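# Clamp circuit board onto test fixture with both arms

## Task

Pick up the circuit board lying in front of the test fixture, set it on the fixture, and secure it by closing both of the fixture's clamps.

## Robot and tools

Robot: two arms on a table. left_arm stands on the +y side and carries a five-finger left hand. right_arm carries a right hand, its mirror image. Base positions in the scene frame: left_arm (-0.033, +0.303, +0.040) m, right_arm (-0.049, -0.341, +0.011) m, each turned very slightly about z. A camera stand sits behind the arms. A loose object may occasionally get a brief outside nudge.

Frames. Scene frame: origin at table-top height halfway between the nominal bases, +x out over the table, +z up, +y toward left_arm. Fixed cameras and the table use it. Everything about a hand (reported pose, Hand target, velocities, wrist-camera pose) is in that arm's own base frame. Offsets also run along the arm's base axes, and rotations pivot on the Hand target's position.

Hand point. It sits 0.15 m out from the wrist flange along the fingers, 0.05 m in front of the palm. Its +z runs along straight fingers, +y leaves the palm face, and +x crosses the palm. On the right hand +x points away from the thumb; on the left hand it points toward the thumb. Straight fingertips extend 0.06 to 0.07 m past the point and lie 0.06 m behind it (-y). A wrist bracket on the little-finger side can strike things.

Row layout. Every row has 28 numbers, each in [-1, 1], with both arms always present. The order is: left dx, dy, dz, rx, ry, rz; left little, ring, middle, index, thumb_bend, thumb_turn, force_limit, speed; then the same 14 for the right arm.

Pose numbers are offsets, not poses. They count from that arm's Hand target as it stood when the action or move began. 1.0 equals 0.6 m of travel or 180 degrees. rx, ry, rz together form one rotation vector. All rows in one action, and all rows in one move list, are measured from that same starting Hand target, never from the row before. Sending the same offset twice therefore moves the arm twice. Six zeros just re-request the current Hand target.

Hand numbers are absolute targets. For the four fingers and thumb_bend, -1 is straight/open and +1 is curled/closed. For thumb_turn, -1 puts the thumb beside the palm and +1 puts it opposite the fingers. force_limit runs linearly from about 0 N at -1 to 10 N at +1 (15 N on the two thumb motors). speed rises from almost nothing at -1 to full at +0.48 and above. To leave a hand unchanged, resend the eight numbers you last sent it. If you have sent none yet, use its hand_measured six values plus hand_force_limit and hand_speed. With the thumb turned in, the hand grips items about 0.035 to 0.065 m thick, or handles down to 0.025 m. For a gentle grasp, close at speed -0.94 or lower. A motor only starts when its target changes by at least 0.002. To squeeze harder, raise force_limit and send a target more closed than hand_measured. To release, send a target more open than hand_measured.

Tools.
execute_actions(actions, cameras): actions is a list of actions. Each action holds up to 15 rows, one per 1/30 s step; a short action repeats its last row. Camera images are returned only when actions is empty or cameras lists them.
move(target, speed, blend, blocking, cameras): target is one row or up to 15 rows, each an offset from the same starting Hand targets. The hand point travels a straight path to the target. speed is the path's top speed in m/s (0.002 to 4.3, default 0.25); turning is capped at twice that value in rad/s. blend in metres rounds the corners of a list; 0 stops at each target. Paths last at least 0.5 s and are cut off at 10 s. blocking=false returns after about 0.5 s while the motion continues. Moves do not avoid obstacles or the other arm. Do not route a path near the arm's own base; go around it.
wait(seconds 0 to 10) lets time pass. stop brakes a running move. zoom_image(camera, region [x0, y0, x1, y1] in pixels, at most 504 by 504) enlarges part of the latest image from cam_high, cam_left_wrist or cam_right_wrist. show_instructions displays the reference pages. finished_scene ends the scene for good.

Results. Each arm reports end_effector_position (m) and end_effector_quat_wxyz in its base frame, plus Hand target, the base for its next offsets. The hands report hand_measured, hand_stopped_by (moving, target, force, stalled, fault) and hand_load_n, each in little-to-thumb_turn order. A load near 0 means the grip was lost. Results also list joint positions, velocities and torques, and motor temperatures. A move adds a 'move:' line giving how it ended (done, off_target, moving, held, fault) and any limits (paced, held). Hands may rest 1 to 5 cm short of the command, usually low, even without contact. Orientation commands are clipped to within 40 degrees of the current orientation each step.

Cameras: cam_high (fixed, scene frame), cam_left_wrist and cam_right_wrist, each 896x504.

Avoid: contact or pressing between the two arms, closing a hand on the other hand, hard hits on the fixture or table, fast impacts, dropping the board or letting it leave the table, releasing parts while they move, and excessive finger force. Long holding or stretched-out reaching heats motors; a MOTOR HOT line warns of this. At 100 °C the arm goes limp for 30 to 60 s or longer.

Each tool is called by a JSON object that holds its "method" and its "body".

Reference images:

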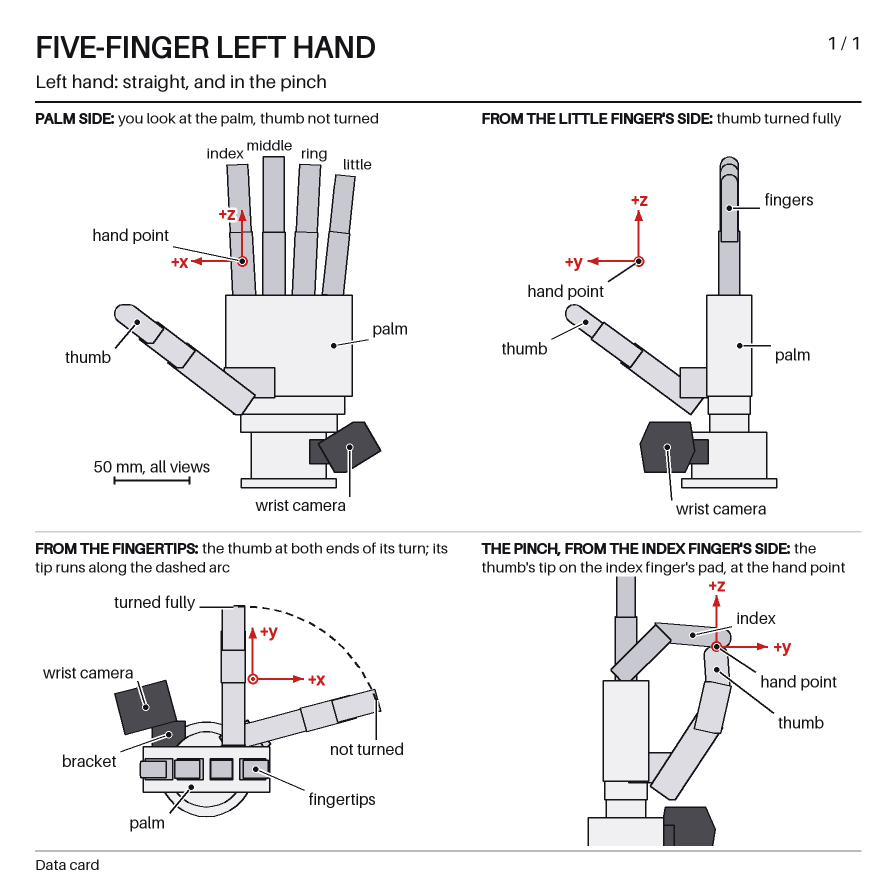

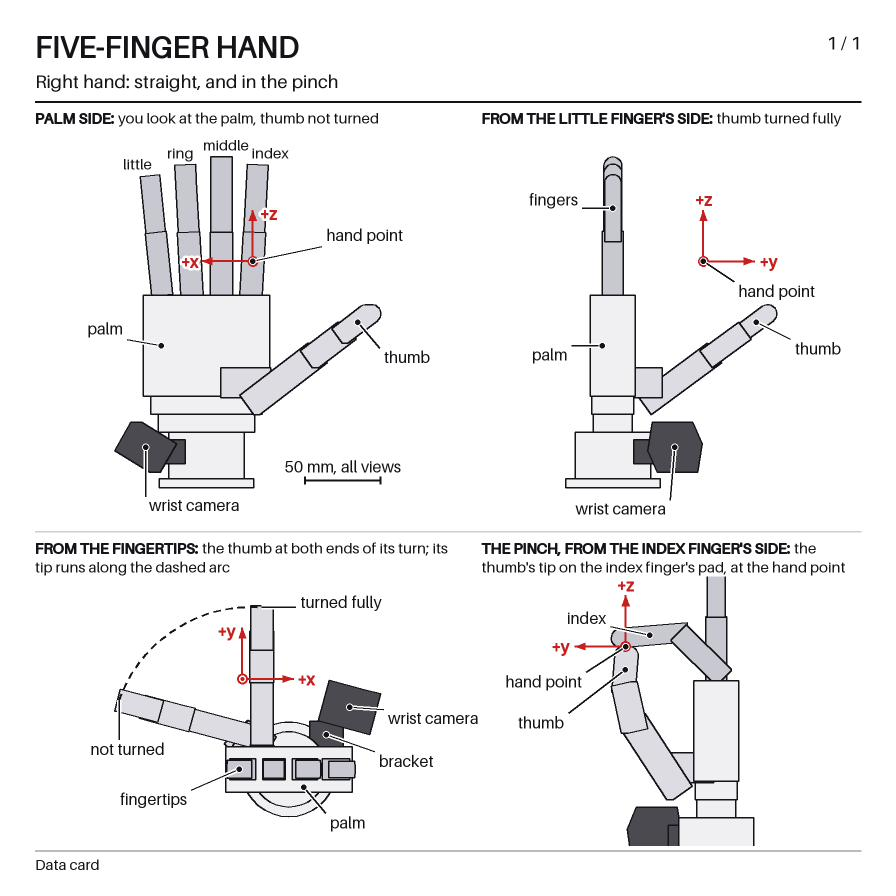

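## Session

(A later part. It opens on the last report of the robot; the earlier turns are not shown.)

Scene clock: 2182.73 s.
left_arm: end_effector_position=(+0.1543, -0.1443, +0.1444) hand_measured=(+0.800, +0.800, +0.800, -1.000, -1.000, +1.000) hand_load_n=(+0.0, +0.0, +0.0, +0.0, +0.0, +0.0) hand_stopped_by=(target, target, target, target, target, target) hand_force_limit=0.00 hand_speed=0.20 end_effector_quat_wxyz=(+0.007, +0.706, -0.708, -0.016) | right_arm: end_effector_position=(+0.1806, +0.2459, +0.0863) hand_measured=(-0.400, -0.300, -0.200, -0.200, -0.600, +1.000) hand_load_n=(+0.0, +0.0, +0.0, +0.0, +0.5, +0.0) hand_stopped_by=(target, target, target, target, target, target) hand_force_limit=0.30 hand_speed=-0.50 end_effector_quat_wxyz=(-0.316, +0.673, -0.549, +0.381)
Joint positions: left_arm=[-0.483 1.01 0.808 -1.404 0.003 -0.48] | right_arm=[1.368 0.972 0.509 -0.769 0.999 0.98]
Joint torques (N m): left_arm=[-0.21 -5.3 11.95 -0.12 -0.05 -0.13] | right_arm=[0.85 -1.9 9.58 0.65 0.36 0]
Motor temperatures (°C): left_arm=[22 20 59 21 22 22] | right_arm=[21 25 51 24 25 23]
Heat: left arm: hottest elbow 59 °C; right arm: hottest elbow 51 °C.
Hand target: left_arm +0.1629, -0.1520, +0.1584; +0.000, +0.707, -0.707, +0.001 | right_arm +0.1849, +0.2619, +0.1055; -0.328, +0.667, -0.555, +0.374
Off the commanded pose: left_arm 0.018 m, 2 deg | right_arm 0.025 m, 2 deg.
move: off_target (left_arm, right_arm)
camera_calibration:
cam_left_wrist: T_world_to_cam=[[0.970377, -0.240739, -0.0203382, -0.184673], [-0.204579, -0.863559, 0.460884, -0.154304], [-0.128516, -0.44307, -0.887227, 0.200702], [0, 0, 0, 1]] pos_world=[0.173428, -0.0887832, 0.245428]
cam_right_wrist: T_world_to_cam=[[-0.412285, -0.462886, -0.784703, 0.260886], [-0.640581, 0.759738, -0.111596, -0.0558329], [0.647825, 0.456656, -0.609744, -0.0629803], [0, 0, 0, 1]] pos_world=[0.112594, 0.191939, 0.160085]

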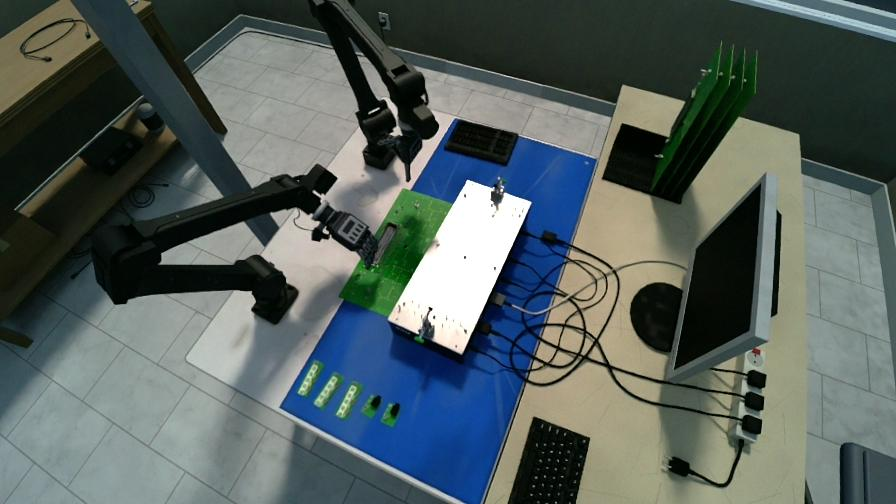

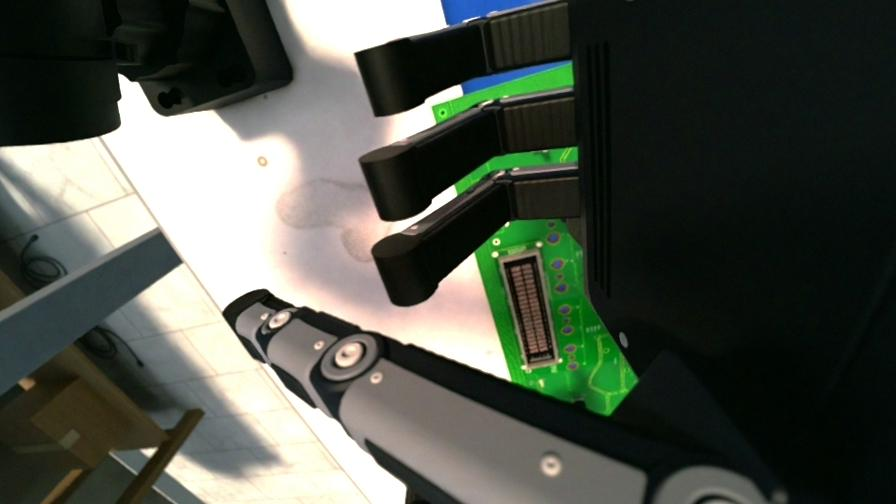

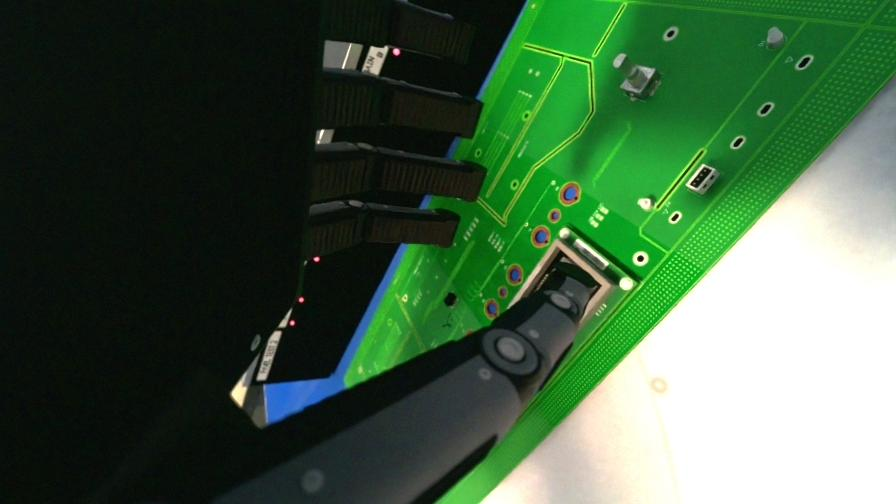

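{"method": "move", "body": {"target": [0,0,0,0,0,0,0.8,0.8,0.8,-1,-1,1,0,0.2,0.0135,0.03,-0.0925,0,0,-0.0256,-0.4,-0.3,-0.2,-0.2,-0.5,1,0.3,-0.5], "speed": 0.15, "cameras": ["cam_right_wrist"]}}

{"method": "zoom_image", "body": {"camera": "cam_right_wrist", "region": [440, 140, 740, 400]}}

Scene clock: 2208.93 s.
left_arm: end_effector_position=(+0.1543, -0.1443, +0.1444) hand_measured=(+0.800, +0.800, +0.800, -1.000, -1.000, +1.000) hand_load_n=(+0.5, +0.0, +0.5, +0.0, +0.0, +0.0) hand_stopped_by=(target, target, target, target, target, target) hand_force_limit=0.00 hand_speed=0.20 end_effector_quat_wxyz=(+0.007, +0.706, -0.708, -0.016) | right_arm: end_effector_position=(+0.1857, +0.2579, +0.0338) hand_measured=(-0.400, -0.300, -0.200, -0.200, -0.500, +1.000) hand_load_n=(+0.0, +0.0, +0.0, +0.0, +0.0, +0.0) hand_stopped_by=(target, target, target, target, target, target) hand_force_limit=0.30 hand_speed=-0.50 end_effector_quat_wxyz=(-0.289, +0.661, -0.566, +0.398)
Joint positions: left_arm=[-0.483 1.01 0.808 -1.404 0.003 -0.48] | right_arm=[1.368 1.209 0.509 -0.673 1.017 1.103]
Joint torques (N m): left_arm=[-0.21 -5.19 11.96 -0.13 -0.04 -0.13] | right_arm=[0.73 -4.48 7.94 1.26 0.67 0.17]
Motor temperatures (°C): left_arm=[22 20 62 20 22 22] | right_arm=[21 25 51 24 25 23]
Heat: left arm: hottest elbow 62 °C; right arm: hottest elbow 51 °C.
Hand target: left_arm +0.1629, -0.1520, +0.1584; +0.000, +0.707, -0.707, +0.001 | right_arm +0.1930, +0.2800, +0.0501; -0.313, +0.644, -0.581, +0.387
Off the commanded pose: left_arm 0.018 m, 2 deg | right_arm 0.028 m, 4 deg.
move: off_target (left_arm, right_arm)
camera_calibration:
cam_right_wrist: T_world_to_cam=[[-0.44975, -0.461186, -0.764874, 0.233216], [-0.588673, 0.797107, -0.134478, -0.0860622], [0.671706, 0.38978, -0.629986, -0.0902713], [0, 0, 0, 1]] pos_world=[0.114862, 0.211343, 0.109938]
Images, in order (width x height): cam_right_wrist 896x504.

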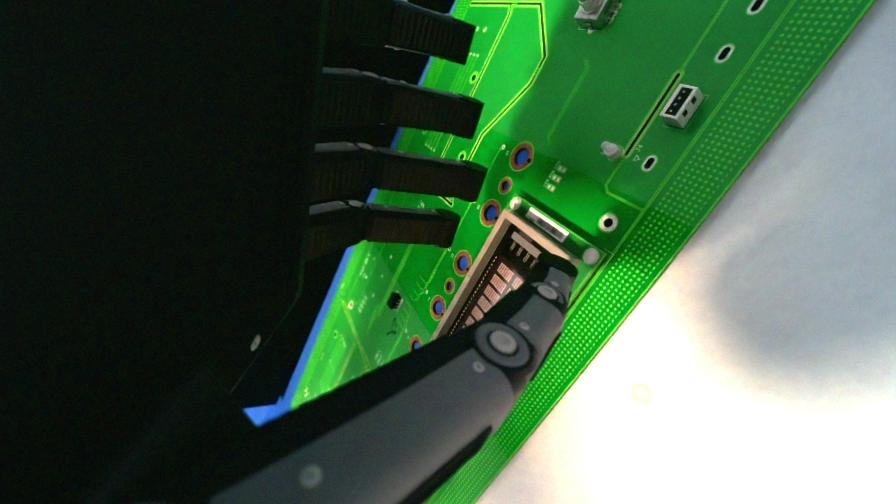

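Scaled by 1.680.

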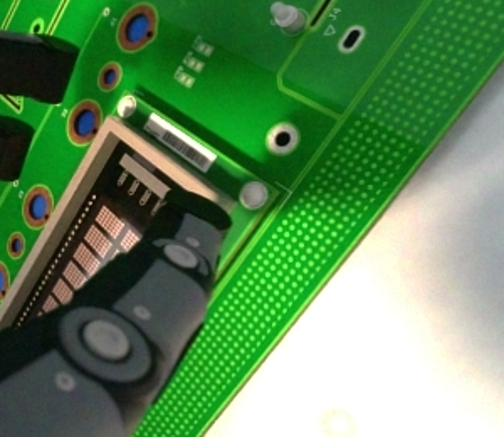

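{"method": "move", "body": {"target": [0,0,0,0,0,0,0.8,0.8,0.8,-1,-1,1,0,0.2,0.003,0.035,0.0,0,0,0.008,-0.4,-0.3,-0.2,-0.2,-0.5,1,0.3,-0.5], "speed": 0.15}}

Scene clock: 2214.77 s.
left_arm: end_effector_position=(+0.1543, -0.1443, +0.1444) hand_measured=(+0.800, +0.800, +0.800, -1.000, -1.000, +1.000) hand_load_n=(+0.0, +0.5, +0.0, +0.0, +0.0, +0.0) hand_stopped_by=(target, target, target, target, target, target) hand_force_limit=0.00 hand_speed=0.20 end_effector_quat_wxyz=(+0.007, +0.706, -0.708, -0.016) | right_arm: end_effector_position=(+0.1899, +0.2785, +0.0362) hand_measured=(-0.400, -0.300, -0.200, -0.200, -0.500, +1.000) hand_load_n=(+0.0, +0.0, +0.0, +0.0, +0.5, +0.0) hand_stopped_by=(target, target, target, target, target, target) hand_force_limit=0.30 hand_speed=-0.50 end_effector_quat_wxyz=(-0.300, +0.658, -0.568, +0.392)
Joint positions: left_arm=[-0.483 1.01 0.808 -1.404 0.003 -0.48] | right_arm=[1.368 1.248 0.542 -0.629 1.017 1.091]
Joint torques (N m): left_arm=[-0.21 -5.19 11.95 -0.12 -0.05 -0.13] | right_arm=[1.26 -4.31 8.17 1.33 0.47 -0.02]
Motor temperatures (°C): left_arm=[22 20 62 20 22 22] | right_arm=[21 25 51 24 25 23]
Heat: left arm: hottest elbow 62 °C; right arm: hottest elbow 51 °C.
Hand target: left_arm +0.1629, -0.1520, +0.1584; +0.000, +0.707, -0.707, +0.001 | right_arm +0.1948, +0.3010, +0.0501; -0.318, +0.651, -0.573, +0.383
Off the commanded pose: left_arm 0.018 m, 2 deg | right_arm 0.027 m, 2 deg.
move: off_target (left_arm, right_arm)

{"method": "move", "body": {"target": [0,0,0,0,0,0,0.8,0.8,0.8,-1,-1,1,0,0.2,-0.003,-0.034,-0.045,0,0,0,-0.4,-0.3,-0.2,-0.2,-0.5,1,0.3,-0.5], "speed": 0.1, "cameras": ["cam_right_wrist"]}}

{"method": "zoom_image", "body": {"camera": "cam_right_wrist", "region": [440, 140, 740, 400]}}

Scene clock: 2220.27 s.
left_arm: end_effector_position=(+0.1543, -0.1443, +0.1444) hand_measured=(+0.800, +0.800, +0.800, -1.000, -1.000, +1.000) hand_load_n=(+0.0, +0.0, +0.0, +0.0, +0.0, +0.0) hand_stopped_by=(target, target, target, target, target, target) hand_force_limit=0.00 hand_speed=0.20 end_effector_quat_wxyz=(+0.007, +0.706, -0.708, -0.016) | right_arm: end_effector_position=(+0.1910, +0.2814, +0.0249) hand_measured=(-0.400, -0.300, -0.200, -0.200, -0.500, +1.000) hand_load_n=(+0.0, +0.0, +0.0, +0.0, +0.0, +0.5) hand_stopped_by=(target, target, target, target, target, target) hand_force_limit=0.30 hand_speed=-0.50 end_effector_quat_wxyz=(-0.319, +0.651, -0.573, +0.382)
Joint positions: left_arm=[-0.483 1.01 0.808 -1.404 0.003 -0.48] | right_arm=[1.366 1.26 0.501 -0.517 1.016 1.073]
Joint torques (N m): left_arm=[-0.21 -5.13 11.95 -0.13 -0.05 -0.13] | right_arm=[0.56 -4.31 4.68 1.4 0.38 -0.01]
Motor temperatures (°C): left_arm=[22 20 63 20 22 22] | right_arm=[21 25 50 24 25 23]
Heat: left arm: hottest elbow 63 °C; right arm: hottest elbow 50 °C.
Hand target: left_arm +0.1629, -0.1520, +0.1584; +0.000, +0.707, -0.707, +0.001 | right_arm +0.1930, +0.2806, +0.0231; -0.318, +0.652, -0.573, +0.383
Off the commanded pose: left_arm 0.018 m, 2 deg | right_arm 0.003 m, 0 deg.
move: off_target (left_arm)
camera_calibration:
cam_right_wrist: T_world_to_cam=[[-0.430391, -0.413231, -0.802498, 0.223351], [-0.597746, 0.796658, -0.0896433, -0.10209], [0.67636, 0.441109, -0.589882, -0.124867], [0, 0, 0, 1]] pos_world=[0.11956, 0.228707, 0.0964302]
Images, in order (width x height): cam_right_wrist 896x504.

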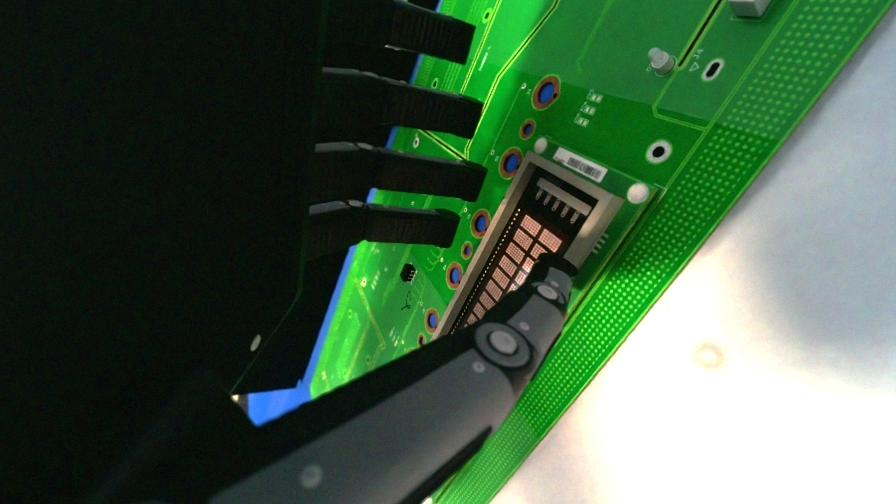

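Scaled by 1.680.

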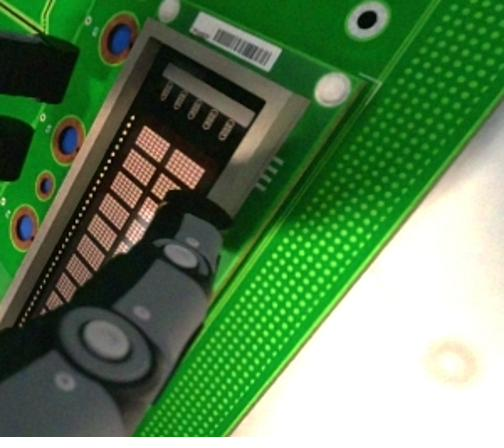

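{"method": "move", "body": {"target": [0,0,0,0,0,0,0.8,0.8,0.8,-1,-1,1,0,0.2,-0.0025,-0.002,-0.0155,0,0,0,-0.4,-0.3,-0.2,-0.2,-0.5,1,0.3,-0.5], "speed": 0.06, "cameras": ["cam_right_wrist"]}}

{"method": "zoom_image", "body": {"camera": "cam_right_wrist", "region": [440, 140, 740, 400]}}

Scene clock: 2228.17 s.
left_arm: end_effector_position=(+0.1543, -0.1443, +0.1444) hand_measured=(+0.800, +0.800, +0.800, -1.000, -1.000, +1.000) hand_load_n=(+0.0, +0.0, +0.0, +0.0, +0.0, +0.0) hand_stopped_by=(target, target, target, target, target, target) hand_force_limit=0.00 hand_speed=0.20 end_effector_quat_wxyz=(+0.007, +0.706, -0.708, -0.016) | right_arm: end_effector_position=(+0.1914, +0.2828, +0.0237) hand_measured=(-0.400, -0.300, -0.200, -0.200, -0.500, +1.000) hand_load_n=(+0.0, +0.0, +0.0, +0.0, +0.5, -5.0) hand_stopped_by=(target, target, target, target, target, target) hand_force_limit=0.30 hand_speed=-0.50 end_effector_quat_wxyz=(-0.322, +0.650, -0.572, +0.381)
Joint positions: left_arm=[-0.483 1.01 0.808 -1.404 0.003 -0.48] | right_arm=[1.366 1.264 0.497 -0.497 1.017 1.067]
Joint torques (N m): left_arm=[-0.21 -5.19 11.93 -0.13 -0.05 -0.13] | right_arm=[0.97 -2.78 3.96 1.77 0.38 0.13]
Motor temperatures (°C): left_arm=[22 20 63 20 22 22] | right_arm=[21 25 50 24 25 23]
Heat: left arm: hottest elbow 63 °C; right arm: hottest elbow 50 °C.
Hand target: left_arm +0.1629, -0.1520, +0.1584; +0.000, +0.707, -0.707, +0.001 | right_arm +0.1915, +0.2794, +0.0139; -0.318, +0.652, -0.573, +0.383
Off the commanded pose: left_arm 0.018 m, 2 deg | right_arm 0.010 m, 1 deg.
move: off_target (left_arm)
camera_calibration:
cam_right_wrist: T_world_to_cam=[[-0.426664, -0.409827, -0.806226, 0.221544], [-0.599638, 0.795522, -0.0870504, -0.102413], [0.677046, 0.446303, -0.585169, -0.12827], [0, 0, 0, 1]] pos_world=[0.119959, 0.229513, 0.09464]
Images, in order (width x height): cam_right_wrist 896x504.

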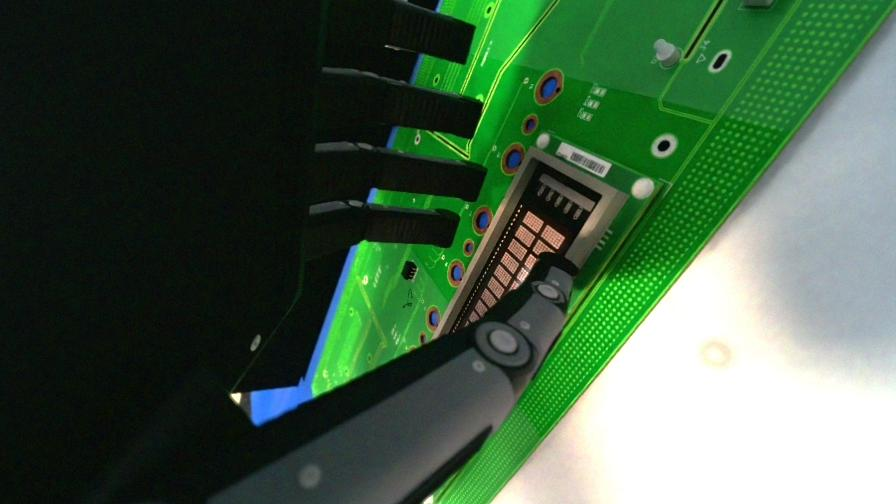

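Scaled by 1.680.

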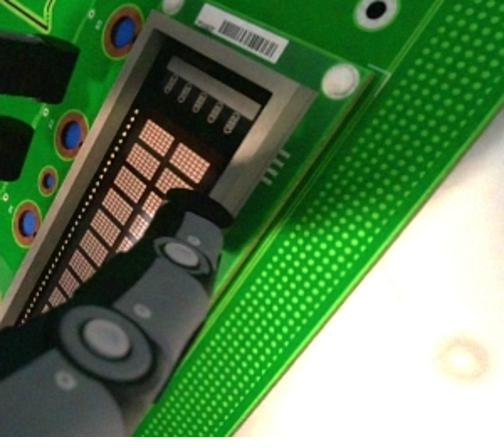

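{"method": "move", "body": {"target": [[0,0,0,0,0,0,0.8,0.8,0.8,-1,-1,1,0,0.2,0,0,0.045,0,0,0,-0.4,-0.3,-0.2,-0.2,-0.5,1,0.3,-0.5],[0,0,0,0,0,0,0.8,0.8,0.8,-1,-1,1,0,0.2,-0.010,0,0.035,0,0,0,-0.4,-0.3,-0.2,-0.2,-0.5,1,0.3,-0.5],[0,0,0,0,0,0,0.8,0.8,0.8,-1,-1,1,0,0.2,-0.010,0,0.0,0,0,0,-0.4,-0.3,-0.2,-0.2,-0.5,1,0.3,-0.5]], "speed": 0.08, "cameras": ["cam_right_wrist"]}}

{"method": "zoom_image", "body": {"camera": "cam_right_wrist", "region": [440, 140, 740, 400]}}

Scene clock: 2236.90 s.
left_arm: end_effector_position=(+0.1543, -0.1443, +0.1444) hand_measured=(+0.800, +0.800, +0.800, -1.000, -1.000, +1.000) hand_load_n=(+0.0, +0.0, +0.0, +0.0, +0.0, +0.0) hand_stopped_by=(target, target, target, target, target, target) hand_force_limit=0.00 hand_speed=0.20 end_effector_quat_wxyz=(+0.007, +0.706, -0.708, -0.016) | right_arm: end_effector_position=(+0.1869, +0.2780, +0.0155) hand_measured=(-0.400, -0.300, -0.200, -0.200, -0.500, +1.000) hand_load_n=(+0.0, +0.0, +0.5, +0.0, -0.5, -2.0) hand_stopped_by=(target, target, target, target, target, target) hand_force_limit=0.30 hand_speed=-0.50 end_effector_quat_wxyz=(-0.312, +0.654, -0.571, +0.386)
Joint positions: left_arm=[-0.483 1.01 0.808 -1.404 0.003 -0.48] | right_arm=[1.379 1.288 0.496 -0.524 1.019 1.099]
Joint torques (N m): left_arm=[-0.21 -5.13 11.96 -0.12 -0.05 -0.13] | right_arm=[1.85 -4.6 4.16 1.46 0.53 0.17]
Motor temperatures (°C): left_arm=[22 20 63 20 22 22] | right_arm=[21 25 48 24 25 23]
Heat: left arm: hottest elbow 63 °C; right arm: hottest elbow 48 °C.
Hand target: left_arm +0.1629, -0.1520, +0.1584; +0.000, +0.707, -0.707, +0.001 | right_arm +0.1855, +0.2795, +0.0138; -0.318, +0.651, -0.573, +0.383
Off the commanded pose: left_arm 0.018 m, 2 deg | right_arm 0.003 m, 1 deg.
move: off_target (left_arm)
camera_calibration:
cam_right_wrist: T_world_to_cam=[[-0.434432, -0.426451, -0.793353, 0.216898], [-0.596546, 0.79616, -0.101298, -0.102552], [0.674834, 0.429265, -0.600275, -0.122414], [0, 0, 0, 1]] pos_world=[0.115659, 0.226693, 0.0882066]
Images, in order (width x height): cam_right_wrist 896x504.

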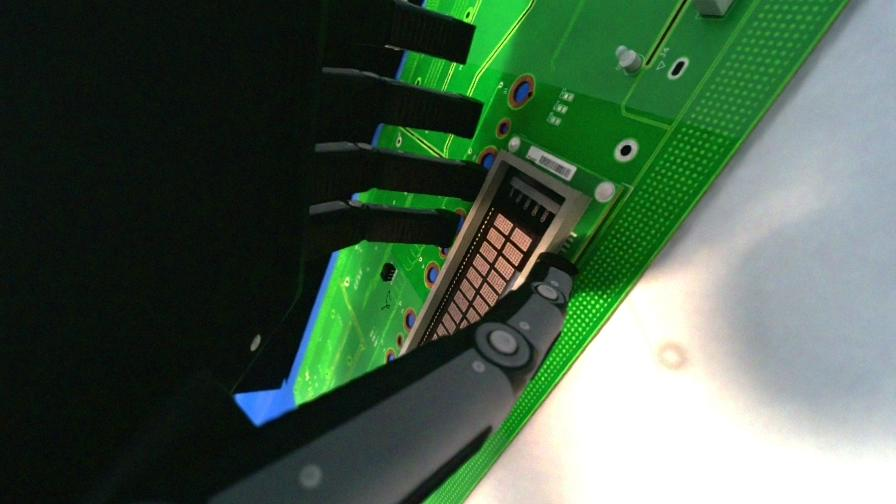

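Scaled by 1.680.

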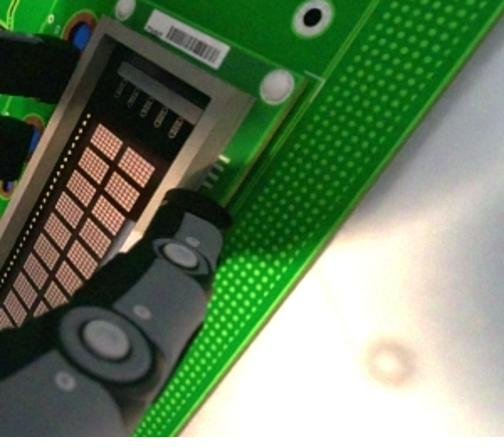

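{"method": "move", "body": {"target": [[0.010,0.0133,0.033,0,0,0.25,-0.1,-0.1,-0.1,-0.15,-1,1,0,0.2,0,0,0,0,0,0,-0.4,-0.3,-0.2,-0.2,-0.5,1,0.3,-0.5],[0.0685,0.128,0.0,0,0,0.4944,-0.1,-0.1,-0.1,-0.15,-1,1,0,0.2,0,0,0,0,0,0,-0.4,-0.3,-0.2,-0.2,-0.5,1,0.3,-0.5]], "speed": 0.4, "blend": 0.02, "cameras": ["cam_left_wrist","cam_high"]}}

Scene clock: 2265.50 s.
left_arm: end_effector_position=(+0.2029, -0.0776, +0.1553) hand_measured=(-0.100, -0.100, -0.100, -0.150, -1.000, +1.000) hand_load_n=(+0.0, +0.0, +0.0, +0.0, +0.0, +0.0) hand_stopped_by=(target, target, target, target, target, target) hand_force_limit=0.00 hand_speed=0.20 end_effector_quat_wxyz=(+0.000, +1.000, -0.021, -0.005) | right_arm: end_effector_position=(+0.1869, +0.2780, +0.0155) hand_measured=(-0.400, -0.300, -0.200, -0.200, -0.500, +1.000) hand_load_n=(+0.0, +0.0, +0.0, +0.0, +0.0, -1.5) hand_stopped_by=(target, target, target, target, target, target) hand_force_limit=0.30 hand_speed=-0.50 end_effector_quat_wxyz=(-0.312, +0.654, -0.571, +0.386)
Joint positions: left_arm=[-0.089 0.768 0.719 -1.532 0.001 -1.618] | right_arm=[1.379 1.288 0.496 -0.524 1.019 1.099]
Joint torques (N m): left_arm=[1.55 -2.67 9.21 0.18 -0.02 -0.14] | right_arm=[1.85 -4.6 4.18 1.46 0.53 0.17]
Motor temperatures (°C): left_arm=[22 20 63 20 22 22] | right_arm=[21 26 45 24 25 23]
Heat: left arm: hottest elbow 63 °C; right arm: hottest elbow 45 °C.
Hand target: left_arm +0.2041, -0.0751, +0.1584; +0.000, +1.000, -0.008, +0.001 | right_arm +0.1855, +0.2795, +0.0138; -0.318, +0.651, -0.573, +0.383
Off the commanded pose: left_arm 0.004 m, 2 deg | right_arm 0.003 m, 1 deg.
move: done
camera_calibration:
cam_left_wrist: T_world_to_cam=[[0.278104, 0.960483, 0.0114592, 0.0131854], [0.85329, -0.25251, 0.456218, -0.258232], [0.441083, -0.117098, -0.889794, 0.156345], [0, 0, 0, 1]] pos_world=[0.147719, -0.0595628, 0.256774]
Images, in order (width x height): cam_high 896x504, cam_left_wrist 896x504.

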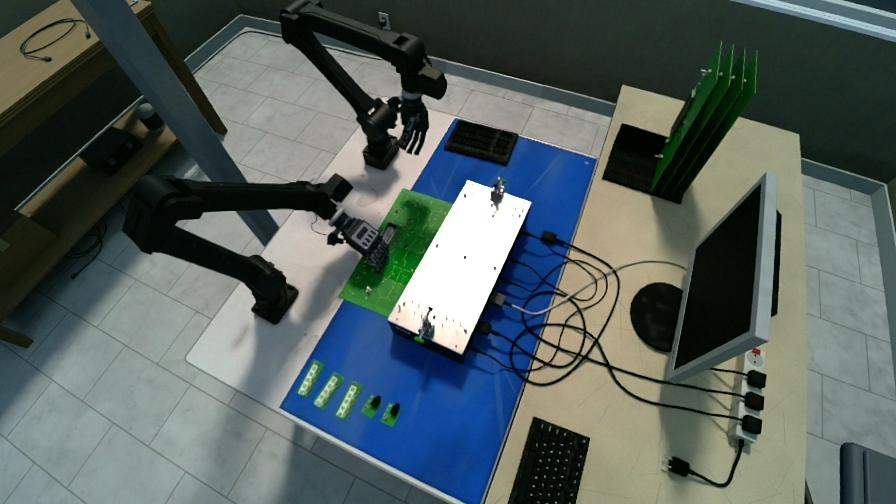

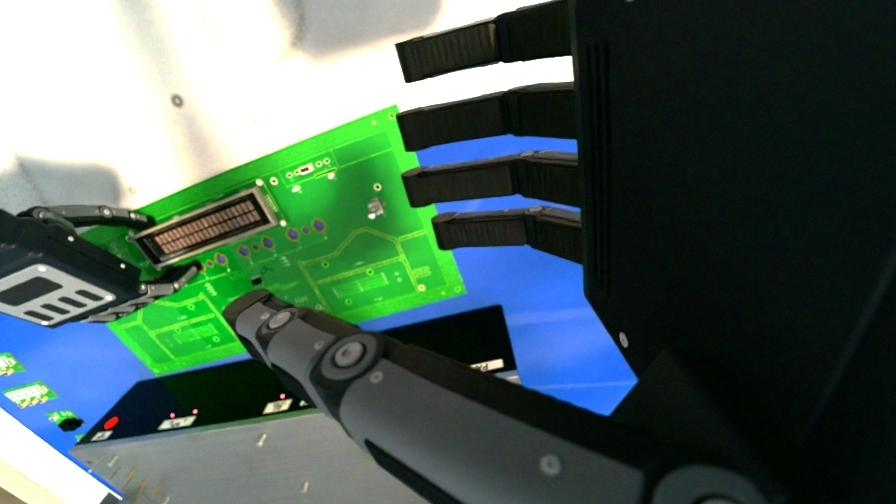

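{"method": "zoom_image", "body": {"camera": "cam_left_wrist", "region": [220, 60, 500, 340]}}

Scaled by 1.800.

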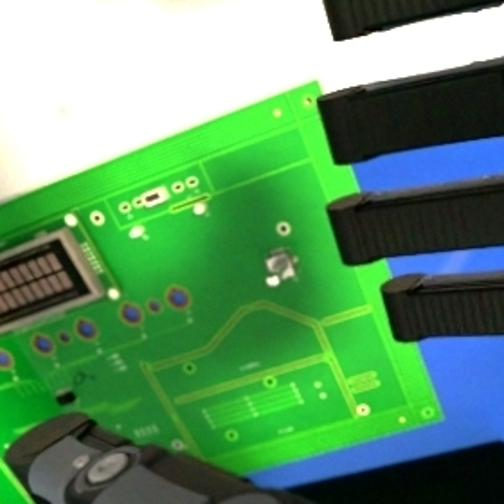

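{"method": "execute_actions", "body": {"actions": [[[0,0,0,0,0,0,-0.1,-0.1,-0.1,-0.15,-1,1,0,-0.3,0,0,0,0,0,0,-0.4,-0.3,0.4,0.4,-0.1,1,-0.1,-0.6]],[[0,0,0,0,0,0,-0.1,-0.1,-0.1,-0.15,-1,1,0,-0.3,0,0,0,0,0,0,-0.4,-0.3,0.4,0.4,-0.1,1,-0.1,-0.6]],[[0,0,0,0,0,0,-0.1,-0.1,-0.1,-0.15,-1,1,0,-0.3,0,0,0,0,0,0,-0.4,-0.3,0.4,0.4,-0.1,1,-0.1,-0.6]],[[0,0,0,0,0,0,-0.1,-0.1,-0.1,-0.15,-1,1,0,-0.3,0,0,0,0,0,0,-0.4,-0.3,0.5,0.5,0,1,0.8,-0.96]],[[0,0,0,0,0,0,-0.1,-0.1,-0.1,-0.15,-1,1,0,-0.3,0,0,0,0,0,0,-0.4,-0.3,0.5,0.5,0,1,0.8,-0.96]]], "cameras": ["cam_right_wrist","cam_left_wrist"]}}

Scene clock: 2281.83 s.
left_arm: end_effector_position=(+0.2029, -0.0776, +0.1553) hand_measured=(-0.100, -0.100, -0.100, -0.150, -1.000, +1.000) hand_load_n=(+0.0, +0.0, +0.0, +0.0, +0.0, +0.0) hand_stopped_by=(target, target, target, target, target, target) hand_force_limit=0.00 hand_speed=-0.30 end_effector_quat_wxyz=(+0.000, +1.000, -0.020, -0.005) | right_arm: end_effector_position=(+0.1875, +0.2781, +0.0163) hand_measured=(-0.400, -0.300, -0.142, -0.094, -0.472, +1.000) hand_load_n=(+0.0, +0.0, +7.5, +8.5, +16.5, +0.5) hand_stopped_by=(target, target, force, force, force, target) hand_force_limit=0.80 hand_speed=-0.96 end_effector_quat_wxyz=(-0.313, +0.653, -0.570, +0.388)
Joint positions: left_arm=[-0.089 0.768 0.719 -1.532 0.001 -1.619] | right_arm=[1.38 1.288 0.496 -0.523 1.025 1.099]
Joint torques (N m): left_arm=[1.55 -2.73 9.2 0.18 -0.02 -0.14] | right_arm=[1.67 -4.6 4.18 1.42 0.31 0.17]
Motor temperatures (°C): left_arm=[22 20 61 20 22 22] | right_arm=[21 26 44 24 25 23]
Heat: left arm: hottest elbow 61 °C; right arm: hottest elbow 44 °C.
Hand target: left_arm +0.2041, -0.0751, +0.1584; +0.000, +1.000, -0.008, +0.001 | right_arm +0.1855, +0.2795, +0.0139; -0.318, +0.651, -0.573, +0.383
Off the commanded pose: left_arm 0.004 m, 2 deg | right_arm 0.003 m, 1 deg.
camera_calibration:
cam_left_wrist: T_world_to_cam=[[0.277383, 0.96069, 0.0115325, 0.0133813], [0.853471, -0.251902, 0.456217, -0.258249], [0.441188, -0.116704, -0.889794, 0.156341], [0, 0, 0, 1]] pos_world=[0.14772, -0.0596629, 0.256774]
cam_right_wrist: T_world_to_cam=[[-0.430085, -0.426231, -0.795835, 0.217061], [-0.595686, 0.796378, -0.104601, -0.102405], [0.67837, 0.42908, -0.59641, -0.123104], [0, 0, 0, 1]] pos_world=[0.115863, 0.226892, 0.0886127]
Images, in order (width x height): cam_left_wrist 896x504, cam_right_wrist 896x504.

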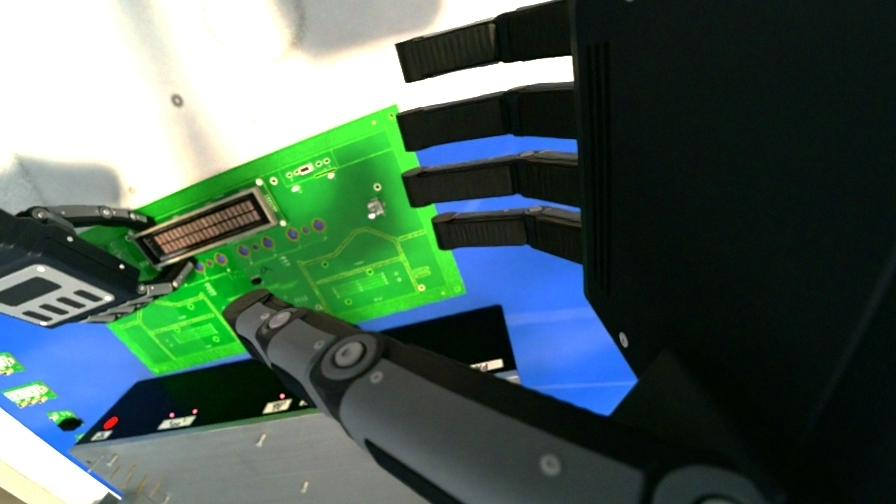

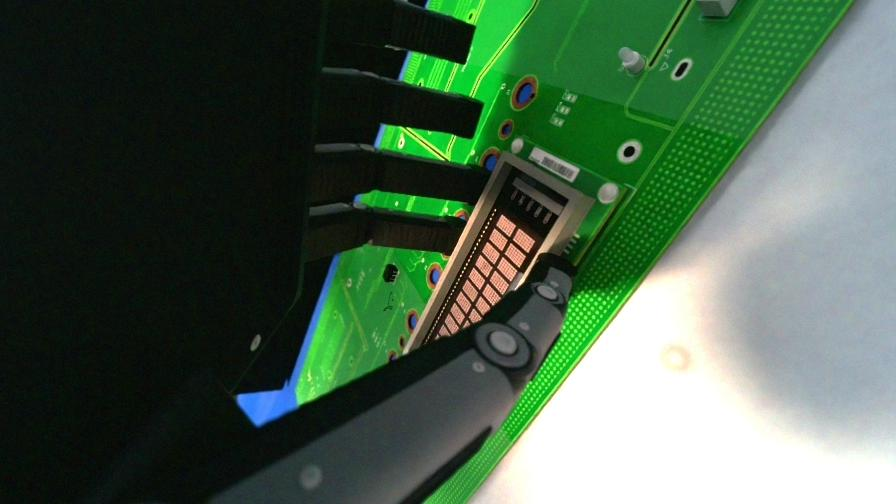

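{"method": "move", "body": {"target": [[0,-0.014,-0.232,0,0,0,-0.1,-0.1,-0.1,-0.15,-1,1,0,-0.3,0,0,0,0,0,0,-0.4,-0.3,0.5,0.5,0,1,0.8,-0.96]], "speed": 0.15, "cameras": ["cam_left_wrist"]}}

Scene clock: 2289.40 s.
left_arm: end_effector_position=(+0.1998, -0.0810, +0.0181) hand_measured=(-0.100, -0.100, -0.100, -0.150, -1.000, +1.000) hand_load_n=(+0.0, +0.0, +0.0, +0.0, +0.0, +0.0) hand_stopped_by=(target, target, target, target, target, target) hand_force_limit=0.00 hand_speed=-0.30 end_effector_quat_wxyz=(+0.000, +1.000, -0.010, -0.003) | right_arm: end_effector_position=(+0.1875, +0.2781, +0.0163) hand_measured=(-0.400, -0.300, -0.142, -0.094, -0.472, +1.000) hand_load_n=(+0.0, +0.0, +8.0, +8.5, +16.5, +0.5) hand_stopped_by=(target, target, force, force, force, target) hand_force_limit=0.80 hand_speed=-0.96 end_effector_quat_wxyz=(-0.313, +0.653, -0.570, +0.388)
Joint positions: left_arm=[-0.115 0.892 0.397 -1.082 0.001 -1.666] | right_arm=[1.38 1.288 0.496 -0.523 1.025 1.099]
Joint torques (N m): left_arm=[-0.38 -1.67 8.53 0.7 -0.01 -0.13] | right_arm=[1.67 -4.6 4.18 1.42 0.31 0.16]
Motor temperatures (°C): left_arm=[22 20 60 20 22 22] | right_arm=[21 26 43 24 25 23]
Heat: left arm: hottest elbow 60 °C; right arm: hottest elbow 43 °C.
Hand target: left_arm +0.2039, -0.0835, +0.0191; +0.000, +1.000, -0.008, +0.000 | right_arm +0.1855, +0.2795, +0.0139; -0.318, +0.651, -0.573, +0.383
Off the commanded pose: left_arm 0.005 m, 0 deg | right_arm 0.003 m, 1 deg.
move: done
camera_calibration:
cam_left_wrist: T_world_to_cam=[[0.257092, 0.966305, 0.012625, 0.0236366], [0.8565, -0.233889, 0.460113, -0.193037], [0.447562, -0.107478, -0.887771, 0.0346409], [0, 0, 0, 1]] pos_world=[0.143756, -0.0642663, 0.119274]
Images, in order (width x height): cam_left_wrist 896x504.

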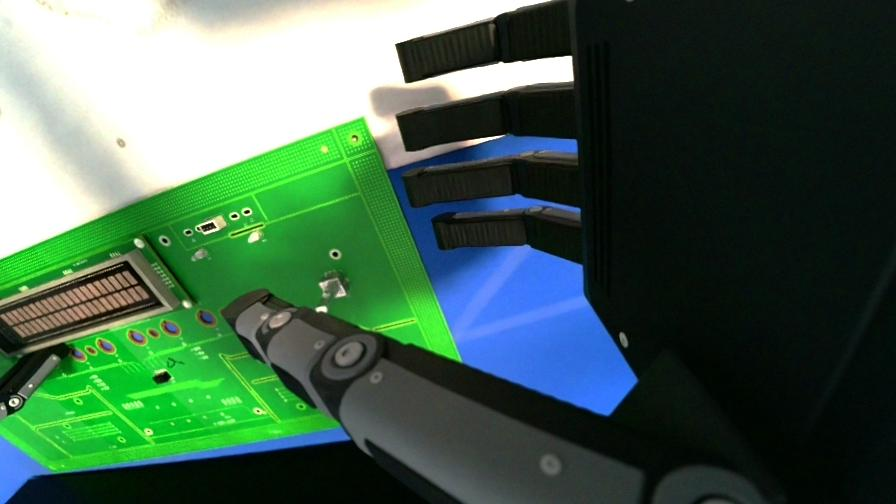

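{"method": "move", "body": {"target": [[0,-0.003,-0.031,0,0,0,-0.1,-0.1,-0.1,-0.15,-1,1,0,-0.3,0,0,0,0,0,0,-0.4,-0.3,0.5,0.5,0,1,0.8,-0.96]], "speed": 0.06, "cameras": ["cam_left_wrist"]}}

Scene clock: 2295.40 s.
left_arm: end_effector_position=(+0.2023, -0.0831, +0.0019) hand_measured=(-0.100, -0.100, -0.100, -0.150, -1.000, +1.000) hand_load_n=(+0.0, +0.0, +0.0, +0.0, +0.0, +0.0) hand_stopped_by=(target, target, target, target, target, target) hand_force_limit=0.00 hand_speed=-0.30 end_effector_quat_wxyz=(+0.001, +1.000, -0.010, +0.001) | right_arm: end_effector_position=(+0.1875, +0.2781, +0.0163) hand_measured=(-0.400, -0.300, -0.142, -0.094, -0.472, +1.000) hand_load_n=(+0.0, +0.0, +7.5, +8.5, +16.5, +1.0) hand_stopped_by=(target, target, force, force, force, target) hand_force_limit=0.80 hand_speed=-0.96 end_effector_quat_wxyz=(-0.313, +0.653, -0.570, +0.388)
Joint positions: left_arm=[-0.125 0.936 0.367 -1 0.001 -1.676] | right_arm=[1.38 1.288 0.496 -0.523 1.025 1.099]
Joint torques (N m): left_arm=[-0.44 -1.61 7.84 0.7 -0.01 -0.12] | right_arm=[1.67 -4.6 4.18 1.4 0.31 0.16]
Motor temperatures (°C): left_arm=[22 20 59 20 22 22] | right_arm=[21 26 43 24 25 23]
Heat: left arm: hottest elbow 59 °C; right arm: hottest elbow 43 °C.
Hand target: left_arm +0.2040, -0.0854, +0.0005; +0.000, +1.000, -0.009, +0.001 | right_arm +0.1855, +0.2795, +0.0139; -0.318, +0.651, -0.573, +0.383
Off the commanded pose: left_arm 0.003 m, 0 deg | right_arm 0.003 m, 1 deg.
move: done
camera_calibration:
cam_left_wrist: T_world_to_cam=[[0.256957, 0.966325, 0.0137802, 0.0252453], [0.85263, -0.233391, 0.467495, -0.18744], [0.454968, -0.108377, -0.883888, 0.0173042], [0, 0, 0, 1]] pos_world=[0.145457, -0.0662665, 0.102574]
Images, in order (width x height): cam_left_wrist 896x504.

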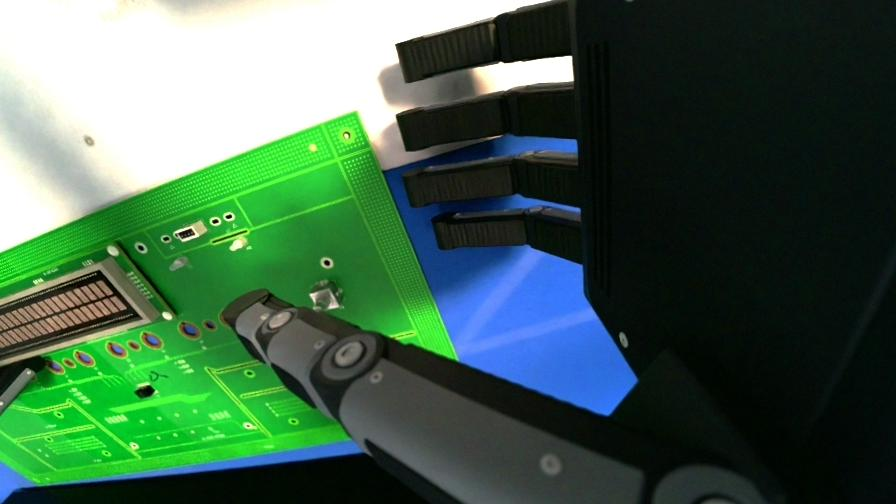

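{"method": "move", "body": {"target": [0,0,0,0,0,0,-0.1,-0.1,-0.1,-0.15,-1,1,0,-0.3,0.003,0.025,0.0433,0.008,0.011,0,-0.4,-0.3,0.5,0.5,0,1,0.8,-0.96], "speed": 0.03, "cameras": ["cam_left_wrist"]}}

Scene clock: 2300.20 s.
left_arm: end_effector_position=(+0.2024, -0.0831, +0.0019) hand_measured=(-0.100, -0.100, -0.100, -0.150, -1.000, +1.000) hand_load_n=(+0.0, +0.0, +0.0, +0.0, +0.0, +0.0) hand_stopped_by=(target, target, target, target, target, target) hand_force_limit=0.00 hand_speed=-0.30 end_effector_quat_wxyz=(+0.001, +1.000, -0.010, +0.001) | right_arm: end_effector_position=(+0.1814, +0.2737, +0.0190) hand_measured=(-0.400, -0.300, -0.142, -0.096, -0.472, +1.000) hand_load_n=(+0.0, +0.0, +0.5, +11.0, +7.5, +0.0) hand_stopped_by=(target, target, force, force, force, target) hand_force_limit=0.80 hand_speed=-0.96 end_effector_quat_wxyz=(-0.298, +0.664, -0.575, +0.374)
Joint positions: left_arm=[-0.125 0.936 0.367 -1 0.001 -1.676] | right_arm=[1.372 1.254 0.503 -0.58 0.978 1.099]
Joint torques (N m): left_arm=[-0.38 -1.61 7.84 0.75 -0.01 -0.14] | right_arm=[0.79 -5.89 8.24 0.42 0.49 0.05]
Motor temperatures (°C): left_arm=[22 20 58 20 22 22] | right_arm=[21 26 43 24 25 23]
Heat: left arm: hottest elbow 58 °C; right arm: hottest elbow 43 °C.
Hand target: left_arm +0.2040, -0.0854, +0.0005; +0.000, +1.000, -0.009, +0.001 | right_arm +0.1873, +0.2944, +0.0398; -0.316, +0.654, -0.583, +0.364
Off the commanded pose: left_arm 0.003 m, 0 deg | right_arm 0.030 m, 3 deg.
move: off_target (right_arm)
camera_calibration:
cam_left_wrist: T_world_to_cam=[[0.2566, 0.966419, 0.0138011, 0.0252756], [0.852731, -0.233089, 0.46746, -0.187517], [0.45498, -0.108181, -0.883906, 0.0172715], [0, 0, 0, 1]] pos_world=[0.145557, -0.0662665, 0.102574]
Images, in order (width x height): cam_left_wrist 896x504.

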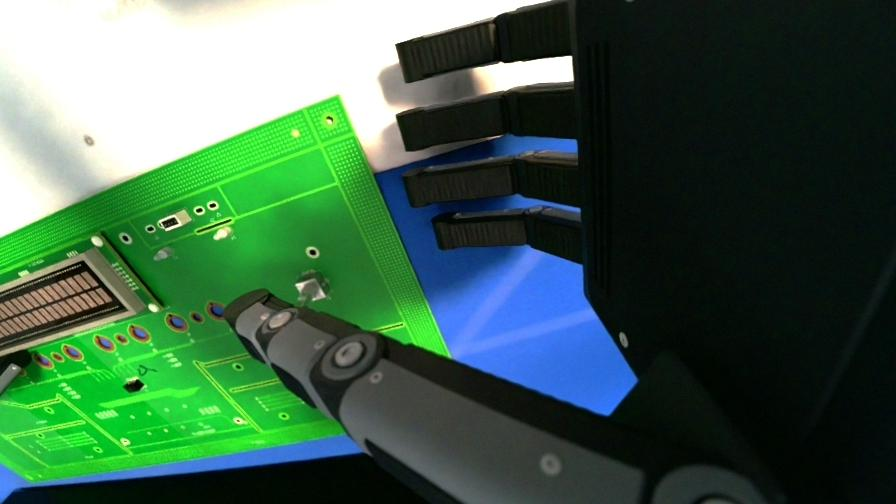

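{"method": "execute_actions", "body": {"actions": [[[0,0,0,0,0,0,-0.1,-0.1,-0.1,-0.15,-1,1,0,-0.3,0,0,0,0,0,0,-0.4,-0.3,0.6,0.5,0.1,1,0.9,-0.96]],[[0,0,0,0,0,0,-0.1,-0.1,-0.1,-0.15,-1,1,0,-0.3,0,0,0,0,0,0,-0.4,-0.3,0.6,0.5,0.1,1,0.9,-0.96]],[[0,0,0,0,0,0,-0.1,-0.1,-0.1,-0.15,-1,1,0,-0.3,0,0,0,0,0,0,-0.4,-0.3,0.6,0.5,0.1,1,0.9,-0.96]]], "cameras": ["cam_right_wrist"]}}

Scene clock: 2308.40 s.
left_arm: end_effector_position=(+0.2024, -0.0831, +0.0019) hand_measured=(-0.100, -0.100, -0.100, -0.150, -1.000, +1.000) hand_load_n=(+0.0, +0.0, +0.0, +0.0, +0.0, +0.0) hand_stopped_by=(target, target, target, target, target, target) hand_force_limit=0.00 hand_speed=-0.30 end_effector_quat_wxyz=(+0.001, +1.000, -0.010, +0.001) | right_arm: end_effector_position=(+0.1821, +0.2742, +0.0218) hand_measured=(-0.400, -0.300, -0.110, -0.094, -0.210, +1.000) hand_load_n=(+0.0, +0.0, +2.0, +0.5, +0.0, +0.0) hand_stopped_by=(target, target, force, force, moving, target) hand_force_limit=0.90 hand_speed=-0.96 end_effector_quat_wxyz=(-0.300, +0.663, -0.576, +0.374)
Joint positions: left_arm=[-0.125 0.936 0.367 -1 0.001 -1.676] | right_arm=[1.37 1.246 0.505 -0.585 0.979 1.099]
Joint torques (N m): left_arm=[-0.38 -1.61 7.84 0.75 -0.02 -0.14] | right_arm=[0.97 -5.3 8.16 0.55 0.46 0.05]
Motor temperatures (°C): left_arm=[22 20 57 20 22 22] | right_arm=[21 26 44 24 25 23]
Heat: left arm: hottest elbow 57 °C; right arm: hottest elbow 44 °C.
Hand target: left_arm +0.2040, -0.0854, +0.0005; +0.000, +1.000, -0.009, +0.001 | right_arm +0.1873, +0.2944, +0.0398; -0.316, +0.654, -0.583, +0.364
Off the commanded pose: left_arm 0.003 m, 0 deg | right_arm 0.028 m, 3 deg.
not at rest: the robot was still moving 3 seconds after this call's last action.
camera_calibration:
cam_right_wrist: T_world_to_cam=[[-0.465519, -0.429342, -0.773923, 0.224293], [-0.601439, 0.794978, -0.079254, -0.101048], [0.649279, 0.428574, -0.6283, -0.108413], [0, 0, 0, 1]] pos_world=[0.114028, 0.223092, 0.0974612]
Images, in order (width x height): cam_right_wrist 896x504.

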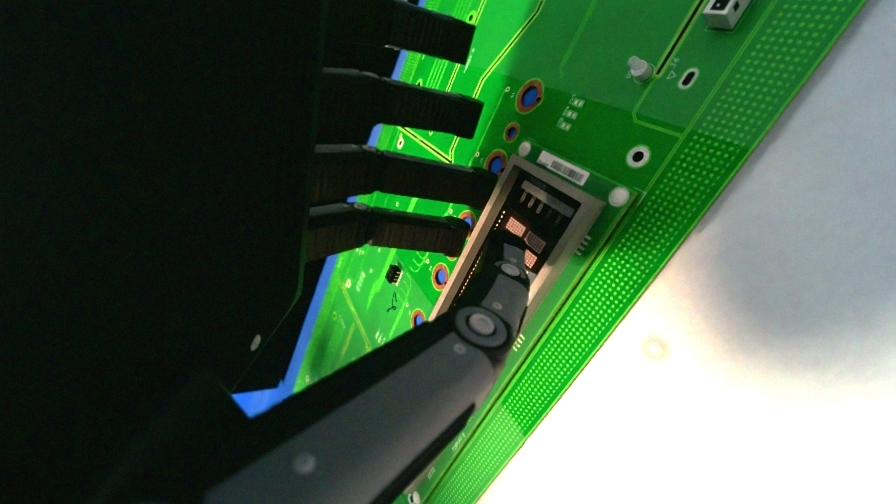

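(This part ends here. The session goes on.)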